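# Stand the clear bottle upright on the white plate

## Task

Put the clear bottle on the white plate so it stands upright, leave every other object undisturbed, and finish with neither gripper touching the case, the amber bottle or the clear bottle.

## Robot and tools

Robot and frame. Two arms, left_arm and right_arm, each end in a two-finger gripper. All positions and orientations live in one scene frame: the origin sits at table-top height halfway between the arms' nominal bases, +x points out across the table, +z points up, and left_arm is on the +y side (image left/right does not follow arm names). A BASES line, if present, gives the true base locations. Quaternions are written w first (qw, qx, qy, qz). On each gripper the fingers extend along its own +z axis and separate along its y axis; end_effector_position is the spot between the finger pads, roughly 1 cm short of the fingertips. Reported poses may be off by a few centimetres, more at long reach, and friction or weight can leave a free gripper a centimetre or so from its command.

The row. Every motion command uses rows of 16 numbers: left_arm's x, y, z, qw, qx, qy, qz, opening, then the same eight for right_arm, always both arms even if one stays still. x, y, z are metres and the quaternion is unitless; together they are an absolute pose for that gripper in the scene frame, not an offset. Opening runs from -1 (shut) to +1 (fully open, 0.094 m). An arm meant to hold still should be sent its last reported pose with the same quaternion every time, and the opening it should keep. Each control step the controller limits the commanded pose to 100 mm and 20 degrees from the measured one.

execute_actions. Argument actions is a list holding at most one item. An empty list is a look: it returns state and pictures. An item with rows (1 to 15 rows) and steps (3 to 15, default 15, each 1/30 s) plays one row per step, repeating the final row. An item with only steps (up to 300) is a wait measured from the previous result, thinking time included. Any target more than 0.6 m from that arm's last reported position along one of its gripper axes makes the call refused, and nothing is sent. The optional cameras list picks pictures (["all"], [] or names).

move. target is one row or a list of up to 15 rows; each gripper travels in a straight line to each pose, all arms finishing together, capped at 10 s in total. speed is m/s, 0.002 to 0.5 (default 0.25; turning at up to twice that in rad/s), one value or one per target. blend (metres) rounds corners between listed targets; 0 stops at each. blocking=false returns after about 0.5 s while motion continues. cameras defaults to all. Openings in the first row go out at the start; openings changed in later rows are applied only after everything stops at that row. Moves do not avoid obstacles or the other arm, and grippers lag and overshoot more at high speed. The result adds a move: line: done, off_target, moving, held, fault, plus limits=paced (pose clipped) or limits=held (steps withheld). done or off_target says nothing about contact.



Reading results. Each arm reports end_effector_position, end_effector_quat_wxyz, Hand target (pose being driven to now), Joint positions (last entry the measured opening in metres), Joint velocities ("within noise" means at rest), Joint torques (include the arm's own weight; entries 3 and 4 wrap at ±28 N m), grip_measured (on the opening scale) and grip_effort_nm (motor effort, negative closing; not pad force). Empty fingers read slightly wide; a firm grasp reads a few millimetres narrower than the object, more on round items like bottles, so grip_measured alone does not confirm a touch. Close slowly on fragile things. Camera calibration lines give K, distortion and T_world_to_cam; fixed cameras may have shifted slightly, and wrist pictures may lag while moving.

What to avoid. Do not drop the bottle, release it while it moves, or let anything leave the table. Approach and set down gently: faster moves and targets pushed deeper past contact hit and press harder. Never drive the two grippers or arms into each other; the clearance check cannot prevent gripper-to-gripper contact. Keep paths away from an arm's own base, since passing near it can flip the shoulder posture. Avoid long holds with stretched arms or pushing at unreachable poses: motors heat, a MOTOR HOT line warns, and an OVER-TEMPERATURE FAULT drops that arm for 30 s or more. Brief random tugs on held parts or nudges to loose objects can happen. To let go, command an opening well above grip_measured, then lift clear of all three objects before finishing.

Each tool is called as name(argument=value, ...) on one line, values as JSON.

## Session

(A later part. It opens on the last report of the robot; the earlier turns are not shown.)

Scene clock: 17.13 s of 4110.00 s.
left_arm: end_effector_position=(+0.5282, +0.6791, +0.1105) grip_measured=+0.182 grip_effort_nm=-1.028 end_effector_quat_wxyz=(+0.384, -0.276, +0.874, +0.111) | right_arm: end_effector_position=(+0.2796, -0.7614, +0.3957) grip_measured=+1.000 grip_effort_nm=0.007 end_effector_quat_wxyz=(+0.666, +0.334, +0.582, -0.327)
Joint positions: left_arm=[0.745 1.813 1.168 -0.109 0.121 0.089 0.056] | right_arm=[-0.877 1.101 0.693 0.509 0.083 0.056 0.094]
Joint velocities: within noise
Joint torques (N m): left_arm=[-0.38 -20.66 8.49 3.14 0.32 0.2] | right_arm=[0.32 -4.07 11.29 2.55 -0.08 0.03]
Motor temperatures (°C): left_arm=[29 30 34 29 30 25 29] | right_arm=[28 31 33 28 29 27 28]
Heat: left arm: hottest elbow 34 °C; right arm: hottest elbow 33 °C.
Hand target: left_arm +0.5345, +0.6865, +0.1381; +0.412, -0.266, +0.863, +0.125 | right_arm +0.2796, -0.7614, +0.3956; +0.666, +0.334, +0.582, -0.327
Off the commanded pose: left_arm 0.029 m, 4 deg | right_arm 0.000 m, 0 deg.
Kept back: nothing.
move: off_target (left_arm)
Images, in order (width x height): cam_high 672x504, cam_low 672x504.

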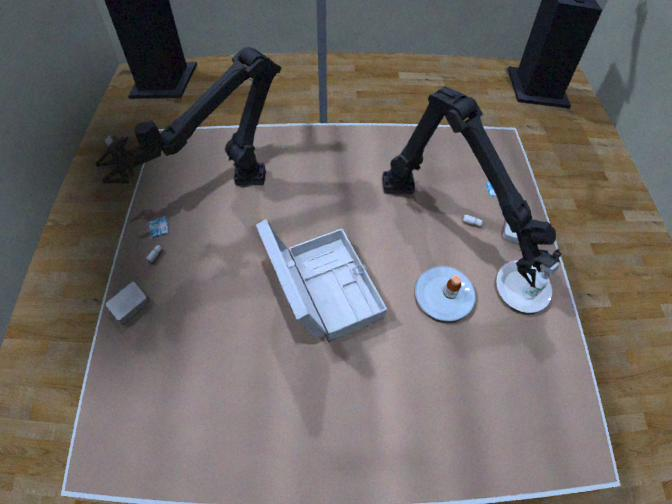

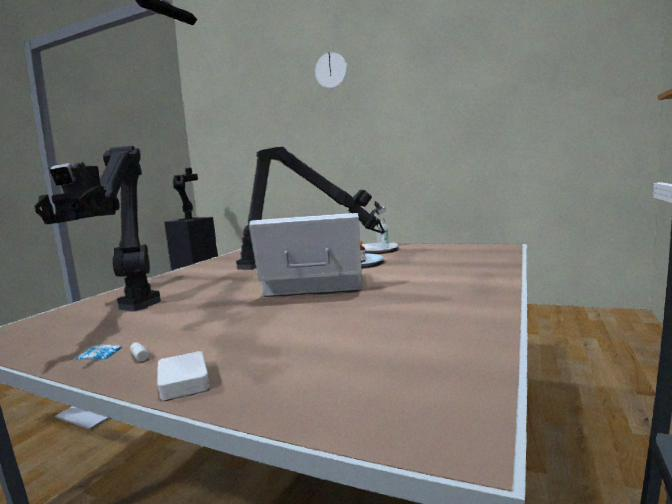

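move(target=[[0.53,0.682,0.155,0.413,-0.266,0.864,0.125,0.05,0.2796,-0.7614,0.3957,0.666,0.334,0.582,-0.327,1],[0.518,0.668,0.15,0.413,-0.266,0.864,0.125,0.05,0.2796,-0.7614,0.3957,0.666,0.334,0.582,-0.327,1],[0.518,0.668,0.122,0.413,-0.266,0.864,0.125,0.05,0.2796,-0.7614,0.3957,0.666,0.334,0.582,-0.327,1]], speed=[0.12,0.12,0.05], cameras=["cam_high","cam_low"])

zoom_image(camera="cam_high", region=[470, 210, 590, 330])

zoom_image(camera="cam_low", region=[340, 180, 440, 280])

Scene clock: 18.57 s of 4110.00 s.
left_arm: end_effector_position=(+0.5114, +0.6633, +0.1088) grip_measured=+0.182 grip_effort_nm=-1.028 end_effector_quat_wxyz=(+0.395, -0.273, +0.869, +0.116) | right_arm: end_effector_position=(+0.2796, -0.7614, +0.3957) grip_measured=+1.000 grip_effort_nm=0.007 end_effector_quat_wxyz=(+0.666, +0.334, +0.582, -0.327)
Joint positions: left_arm=[0.745 1.766 1.077 -0.041 0.121 0.089 0.056] | right_arm=[-0.877 1.101 0.693 0.509 0.083 0.056 0.094]
Joint velocities: within noise
Joint torques (N m): left_arm=[-0.67 -17.96 8.13 3.17 0.19 0.16] | right_arm=[0.38 -4.07 11.29 2.54 -0.08 0.04]
Motor temperatures (°C): left_arm=[29 30 34 29 30 25 29] | right_arm=[28 31 33 28 29 27 28]
Heat: left arm: hottest elbow 34 °C; right arm: hottest elbow 33 °C.
Hand target: left_arm +0.5177, +0.6678, +0.1221; +0.412, -0.266, +0.863, +0.125 | right_arm +0.2796, -0.7614, +0.3956; +0.666, +0.334, +0.582, -0.327
Off the commanded pose: left_arm 0.015 m, 3 deg | right_arm 0.000 m, 0 deg.
Kept back: nothing.
move: off_target (left_arm)
Images, in order (width x height): cam_high 672x504, cam_low 672x504.

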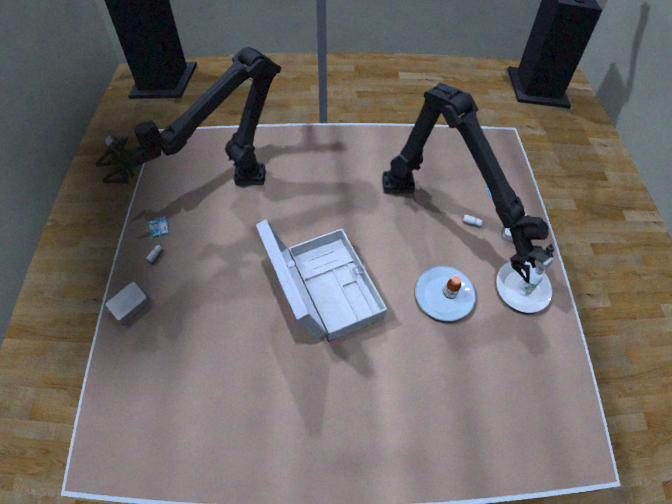

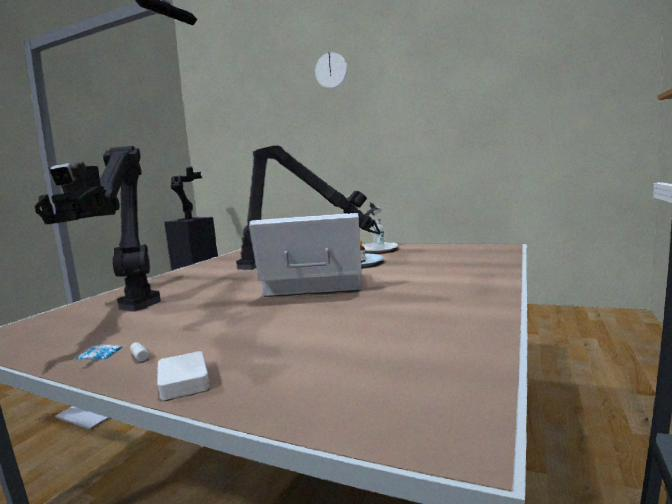

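Scaled by 4.200 from the camera's 672x504 image, which has a finer 960x720 frame.

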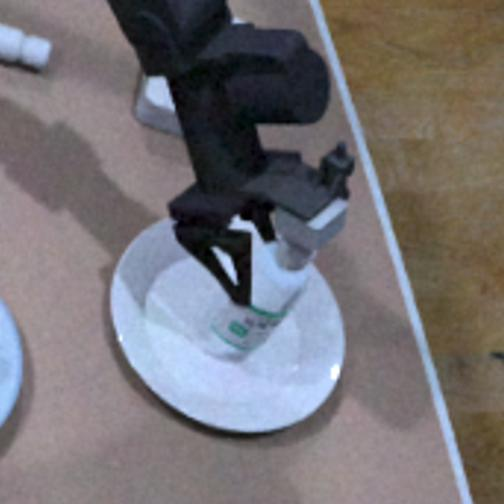

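Scaled by 5.040 from the camera's 672x504 image, which has a finer 960x720 frame.

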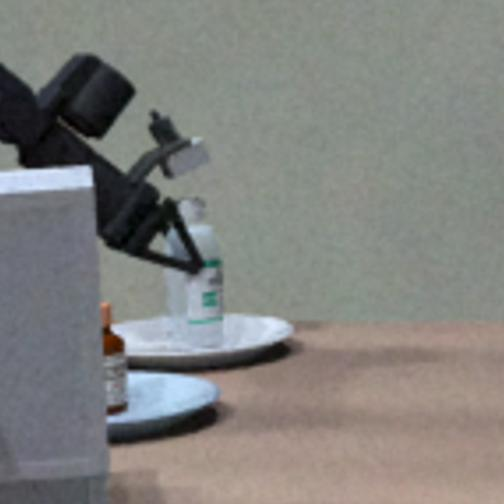

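move(target=[0.519,0.668,0.108,0.400,-0.268,0.868,0.122,0.05,0.2796,-0.7614,0.3957,0.666,0.334,0.582,-0.327,1], speed=0.04, cameras=["cam_high","cam_low"])

zoom_image(camera="cam_high", region=[470, 210, 590, 330])

zoom_image(camera="cam_low", region=[340, 180, 440, 280])

Scene clock: 19.50 s of 4110.00 s.
left_arm: end_effector_position=(+0.5113, +0.6633, +0.1074) grip_measured=+0.182 grip_effort_nm=-1.028 end_effector_quat_wxyz=(+0.394, -0.274, +0.870, +0.116) | right_arm: end_effector_position=(+0.2796, -0.7614, +0.3957) grip_measured=+1.000 grip_effort_nm=0.002 end_effector_quat_wxyz=(+0.666, +0.334, +0.582, -0.327)
Joint positions: left_arm=[0.745 1.768 1.077 -0.041 0.121 0.089 0.056] | right_arm=[-0.877 1.101 0.693 0.509 0.083 0.056 0.094]
Joint velocities: within noise
Joint torques (N m): left_arm=[-0.85 -16.09 8.77 2.7 -0.11 0.17] | right_arm=[0.32 -4.07 11.28 2.55 -0.08 0.04]
Motor temperatures (°C): left_arm=[29 30 34 29 30 25 29] | right_arm=[28 31 33 28 29 27 28]
Heat: left arm: hottest elbow 34 °C; right arm: hottest elbow 33 °C.
Hand target: left_arm +0.5188, +0.6678, +0.1081; +0.400, -0.268, +0.868, +0.122 | right_arm +0.2796, -0.7614, +0.3956; +0.666, +0.334, +0.582, -0.327
Off the commanded pose: left_arm 0.009 m, 1 deg | right_arm 0.000 m, 0 deg.
Kept back: nothing.
move: done
Images, in order (width x height): cam_high 672x504, cam_low 672x504.

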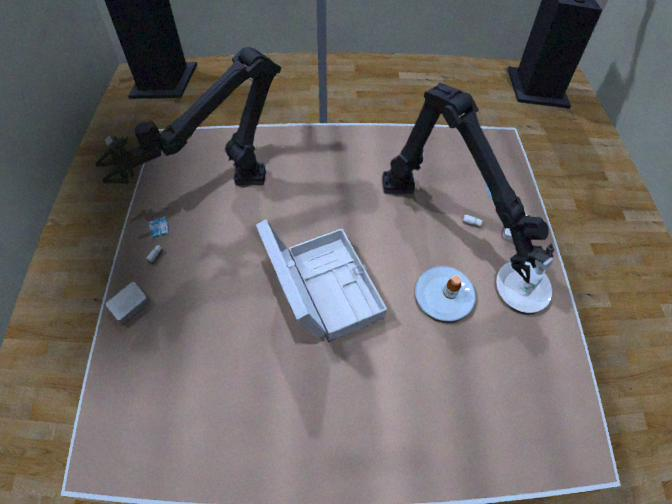

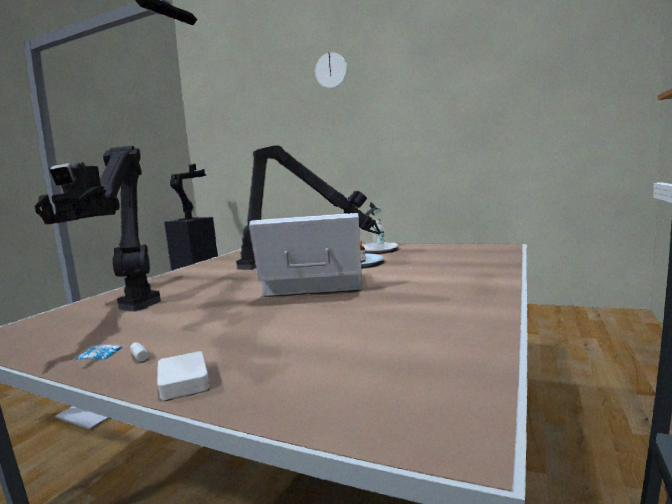

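Scaled by 4.200 from the camera's 672x504 image, which has a finer 960x720 frame.

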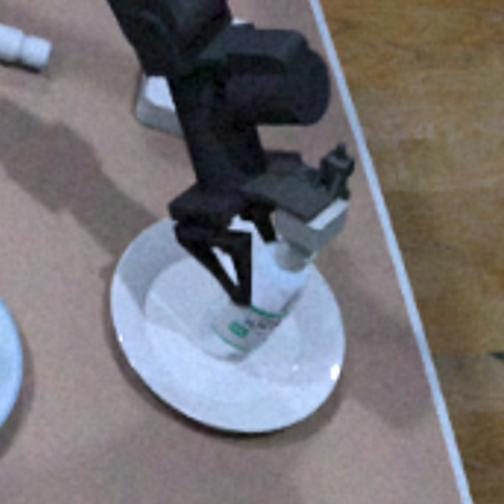

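Scaled by 5.040 from the camera's 672x504 image, which has a finer 960x720 frame.

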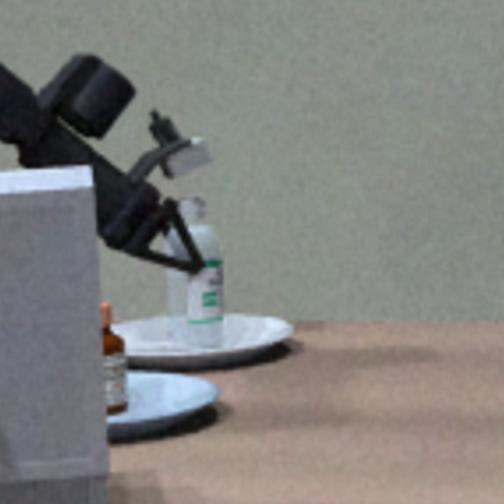

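move(target=[0.519,0.668,0.088,0.400,-0.268,0.868,0.122,0.05,0.2796,-0.7614,0.3957,0.666,0.334,0.582,-0.327,1], speed=0.04, cameras=["cam_high","cam_low"])

zoom_image(camera="cam_low", region=[340, 180, 440, 280])

Scene clock: 20.47 s of 4110.00 s.
left_arm: end_effector_position=(+0.5171, +0.6689, +0.1060) grip_measured=+0.182 grip_effort_nm=-1.028 end_effector_quat_wxyz=(+0.409, -0.270, +0.863, +0.124) | right_arm: end_effector_position=(+0.2796, -0.7614, +0.3957) grip_measured=+1.000 grip_effort_nm=0.012 end_effector_quat_wxyz=(+0.666, +0.334, +0.582, -0.327)
Joint positions: left_arm=[0.745 1.787 1.077 0.016 0.12 0.091 0.056] | right_arm=[-0.877 1.101 0.693 0.509 0.083 0.056 0.094]
Joint velocities: within noise
Joint torques (N m): left_arm=[-0.79 -14.92 7.46 2.45 -0.08 0.16] | right_arm=[0.32 -4.07 11.29 2.52 -0.08 0.04]
Motor temperatures (°C): left_arm=[29 30 34 29 30 25 29] | right_arm=[28 31 33 28 29 27 28]
Heat: left arm: hottest elbow 34 °C; right arm: hottest elbow 33 °C.
Hand target: left_arm +0.5184, +0.6676, +0.0881; +0.400, -0.268, +0.868, +0.122 | right_arm +0.2796, -0.7614, +0.3956; +0.666, +0.334, +0.582, -0.327
Off the commanded pose: left_arm 0.018 m, 1 deg | right_arm 0.000 m, 0 deg.
Kept back: nothing.
move: off_target (left_arm)
Images, in order (width x height): cam_high 672x504, cam_low 672x504.

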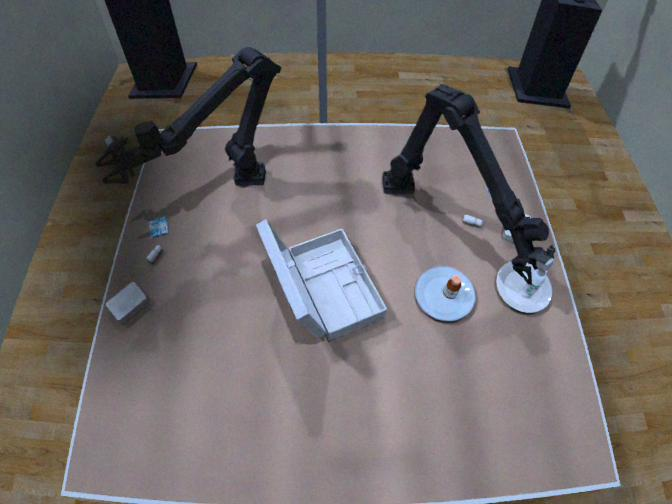

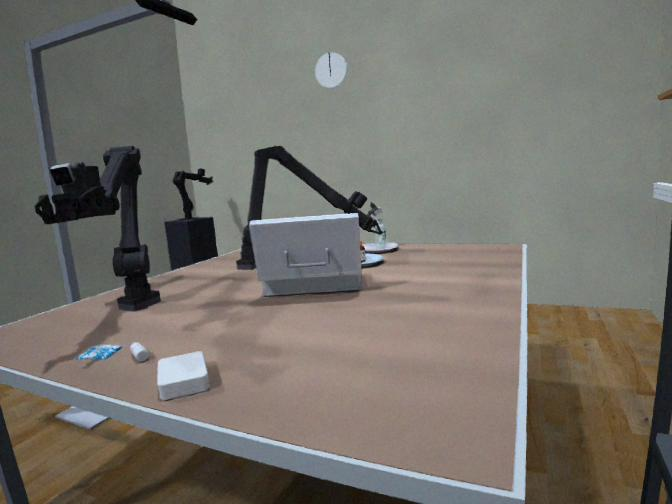

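Scaled by 5.040 from the camera's 672x504 image, which has a finer 960x720 frame.

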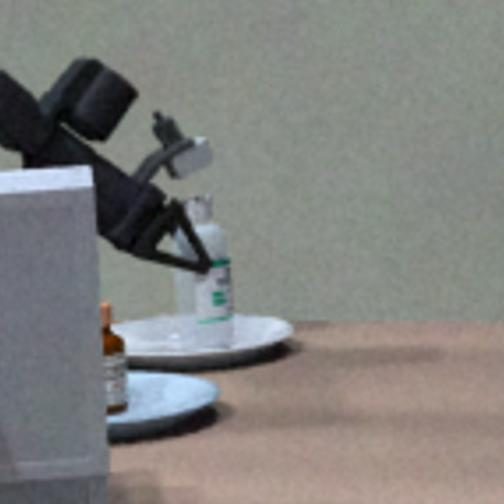

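move(target=[[0.518,0.669,0.112,0.409,-0.270,0.863,0.124,0.05,0.2796,-0.7614,0.3957,0.666,0.334,0.582,-0.327,1],[0.518,0.669,0.112,0.409,-0.270,0.863,0.124,0.3,0.2796,-0.7614,0.3957,0.666,0.334,0.582,-0.327,1],[0.518,0.669,0.112,0.409,-0.270,0.863,0.124,0.8,0.2796,-0.7614,0.3957,0.666,0.334,0.582,-0.327,1]], speed=0.05, cameras=["cam_high","cam_low"])

zoom_image(camera="cam_low", region=[340, 180, 440, 280])

zoom_image(camera="cam_high", region=[470, 210, 590, 330])

Scene clock: 23.10 s of 4110.00 s.
left_arm: end_effector_position=(+0.5162, +0.6680, +0.1058) grip_measured=+0.797 grip_effort_nm=0.164 end_effector_quat_wxyz=(+0.406, -0.270, +0.864, +0.123) | right_arm: end_effector_position=(+0.2796, -0.7614, +0.3957) grip_measured=+1.000 grip_effort_nm=0.012 end_effector_quat_wxyz=(+0.666, +0.334, +0.582, -0.327)
Joint positions: left_arm=[0.745 1.785 1.077 0.007 0.12 0.091 0.084] | right_arm=[-0.877 1.101 0.693 0.509 0.083 0.056 0.094]
Joint velocities: within noise
Joint torques (N m): left_arm=[-0.73 -18.08 7.99 1.65 0.01 0.09] | right_arm=[0.38 -4.01 11.28 2.55 -0.08 0.04]
Motor temperatures (°C): left_arm=[29 30 34 29 30 25 29] | right_arm=[28 31 34 28 29 27 28]
Heat: left arm: hottest elbow 34 °C; right arm: hottest elbow 34 °C.
Hand target: left_arm +0.5180, +0.6690, +0.1120; +0.409, -0.270, +0.863, +0.124 | right_arm +0.2796, -0.7614, +0.3956; +0.666, +0.334, +0.582, -0.327
Off the commanded pose: left_arm 0.007 m, 0 deg | right_arm 0.000 m, 0 deg.
Kept back: nothing.
move: done
Images, in order (width x height): cam_high 672x504, cam_low 672x504.

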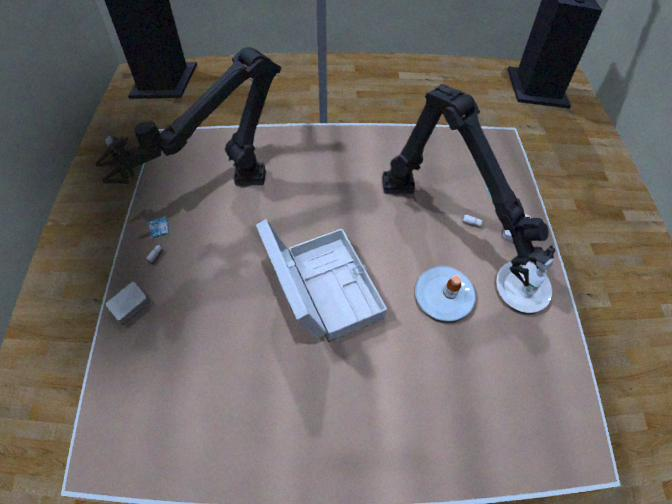

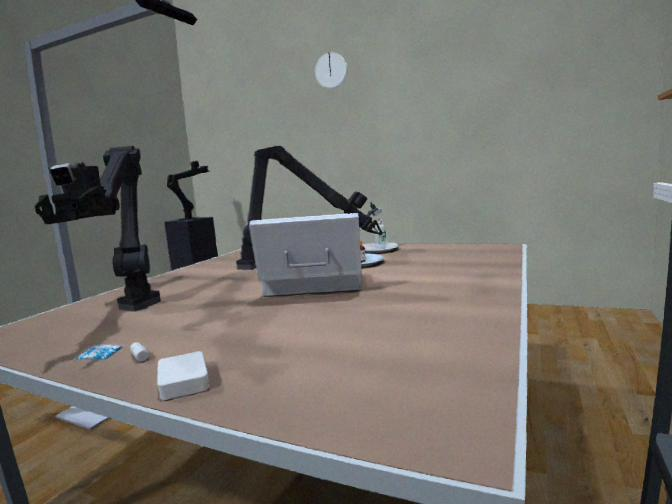

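Scaled by 5.040 from the camera's 672x504 image, which has a finer 960x720 frame.

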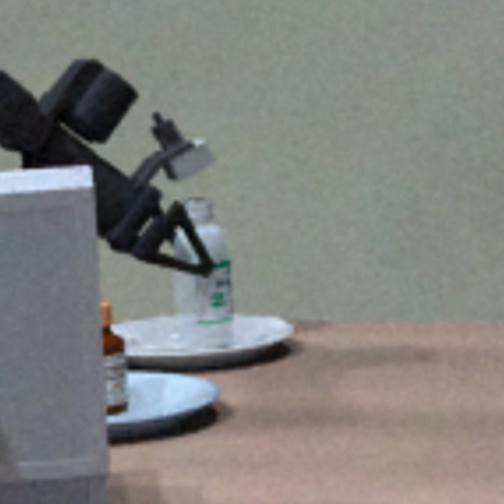

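Scaled by 4.200 from the camera's 672x504 image, which has a finer 960x720 frame.

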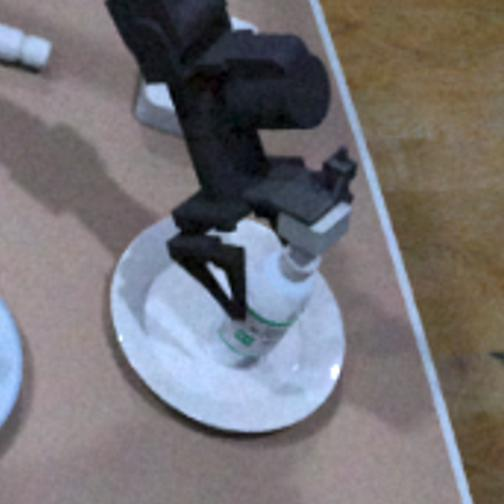

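move(target=[[0.44,0.60,0.205,0.409,-0.270,0.863,0.124,0.9,0.2796,-0.7614,0.3957,0.666,0.334,0.582,-0.327,1]], speed=0.15, cameras=["cam_high","cam_low"])

zoom_image(camera="cam_high", region=[470, 210, 590, 330])

Scene clock: 24.67 s of 4110.00 s.
left_arm: end_effector_position=(+0.4426, +0.5990, +0.2057) grip_measured=+0.897 grip_effort_nm=0.154 end_effector_quat_wxyz=(+0.411, -0.269, +0.862, +0.125) | right_arm: end_effector_position=(+0.2796, -0.7614, +0.3957) grip_measured=+1.000 grip_effort_nm=0.007 end_effector_quat_wxyz=(+0.666, +0.334, +0.582, -0.327)
Joint positions: left_arm=[0.745 1.386 0.896 -0.198 0.12 0.091 0.089] | right_arm=[-0.877 1.101 0.693 0.509 0.083 0.056 0.094]
Joint velocities: within noise
Joint torques (N m): left_arm=[-0.09 -12.57 8.42 1.65 0.24 0.12] | right_arm=[0.32 -4.07 11.3 2.54 -0.08 0.04]
Motor temperatures (°C): left_arm=[29 31 34 29 30 25 29] | right_arm=[28 31 34 28 29 27 28]
Heat: left arm: hottest elbow 34 °C; right arm: hottest elbow 34 °C.
Hand target: left_arm +0.4400, +0.6001, +0.2051; +0.409, -0.270, +0.863, +0.124 | right_arm +0.2796, -0.7614, +0.3956; +0.666, +0.334, +0.582, -0.327
Off the commanded pose: left_arm 0.003 m, 0 deg | right_arm 0.000 m, 0 deg.
Kept back: nothing.
move: done
Images, in order (width x height): cam_high 672x504, cam_low 672x504.

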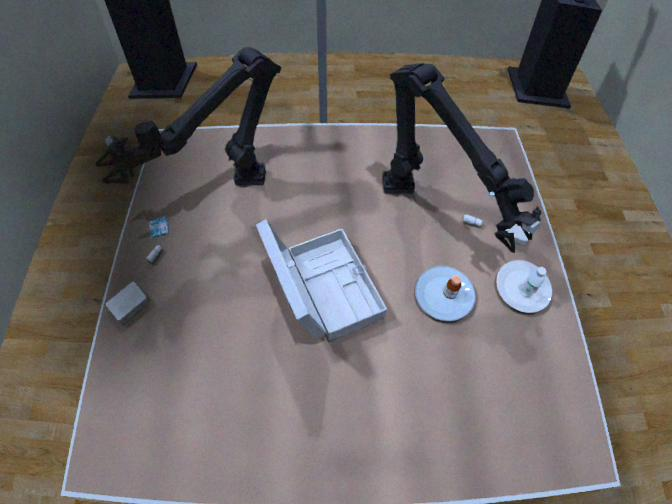

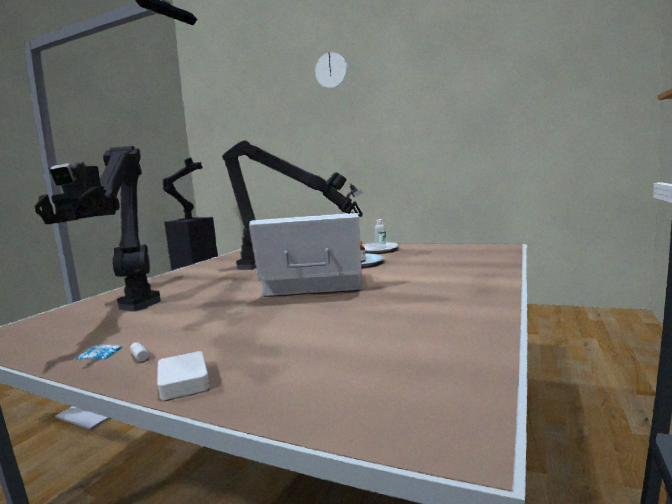

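Scaled by 4.200 from the camera's 672x504 image, which has a finer 960x720 frame.

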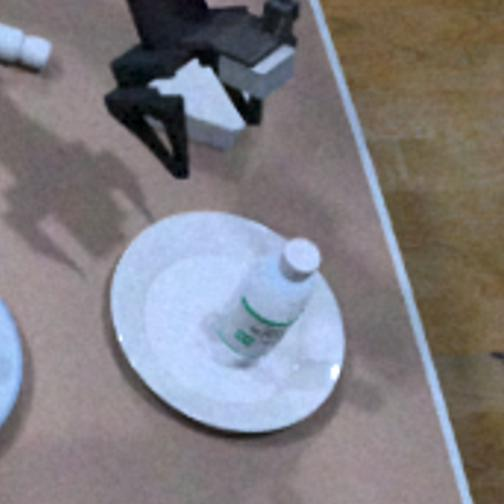

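Standing on the plate.

finished_scene(scene=1)

The scene is finished: the task was done.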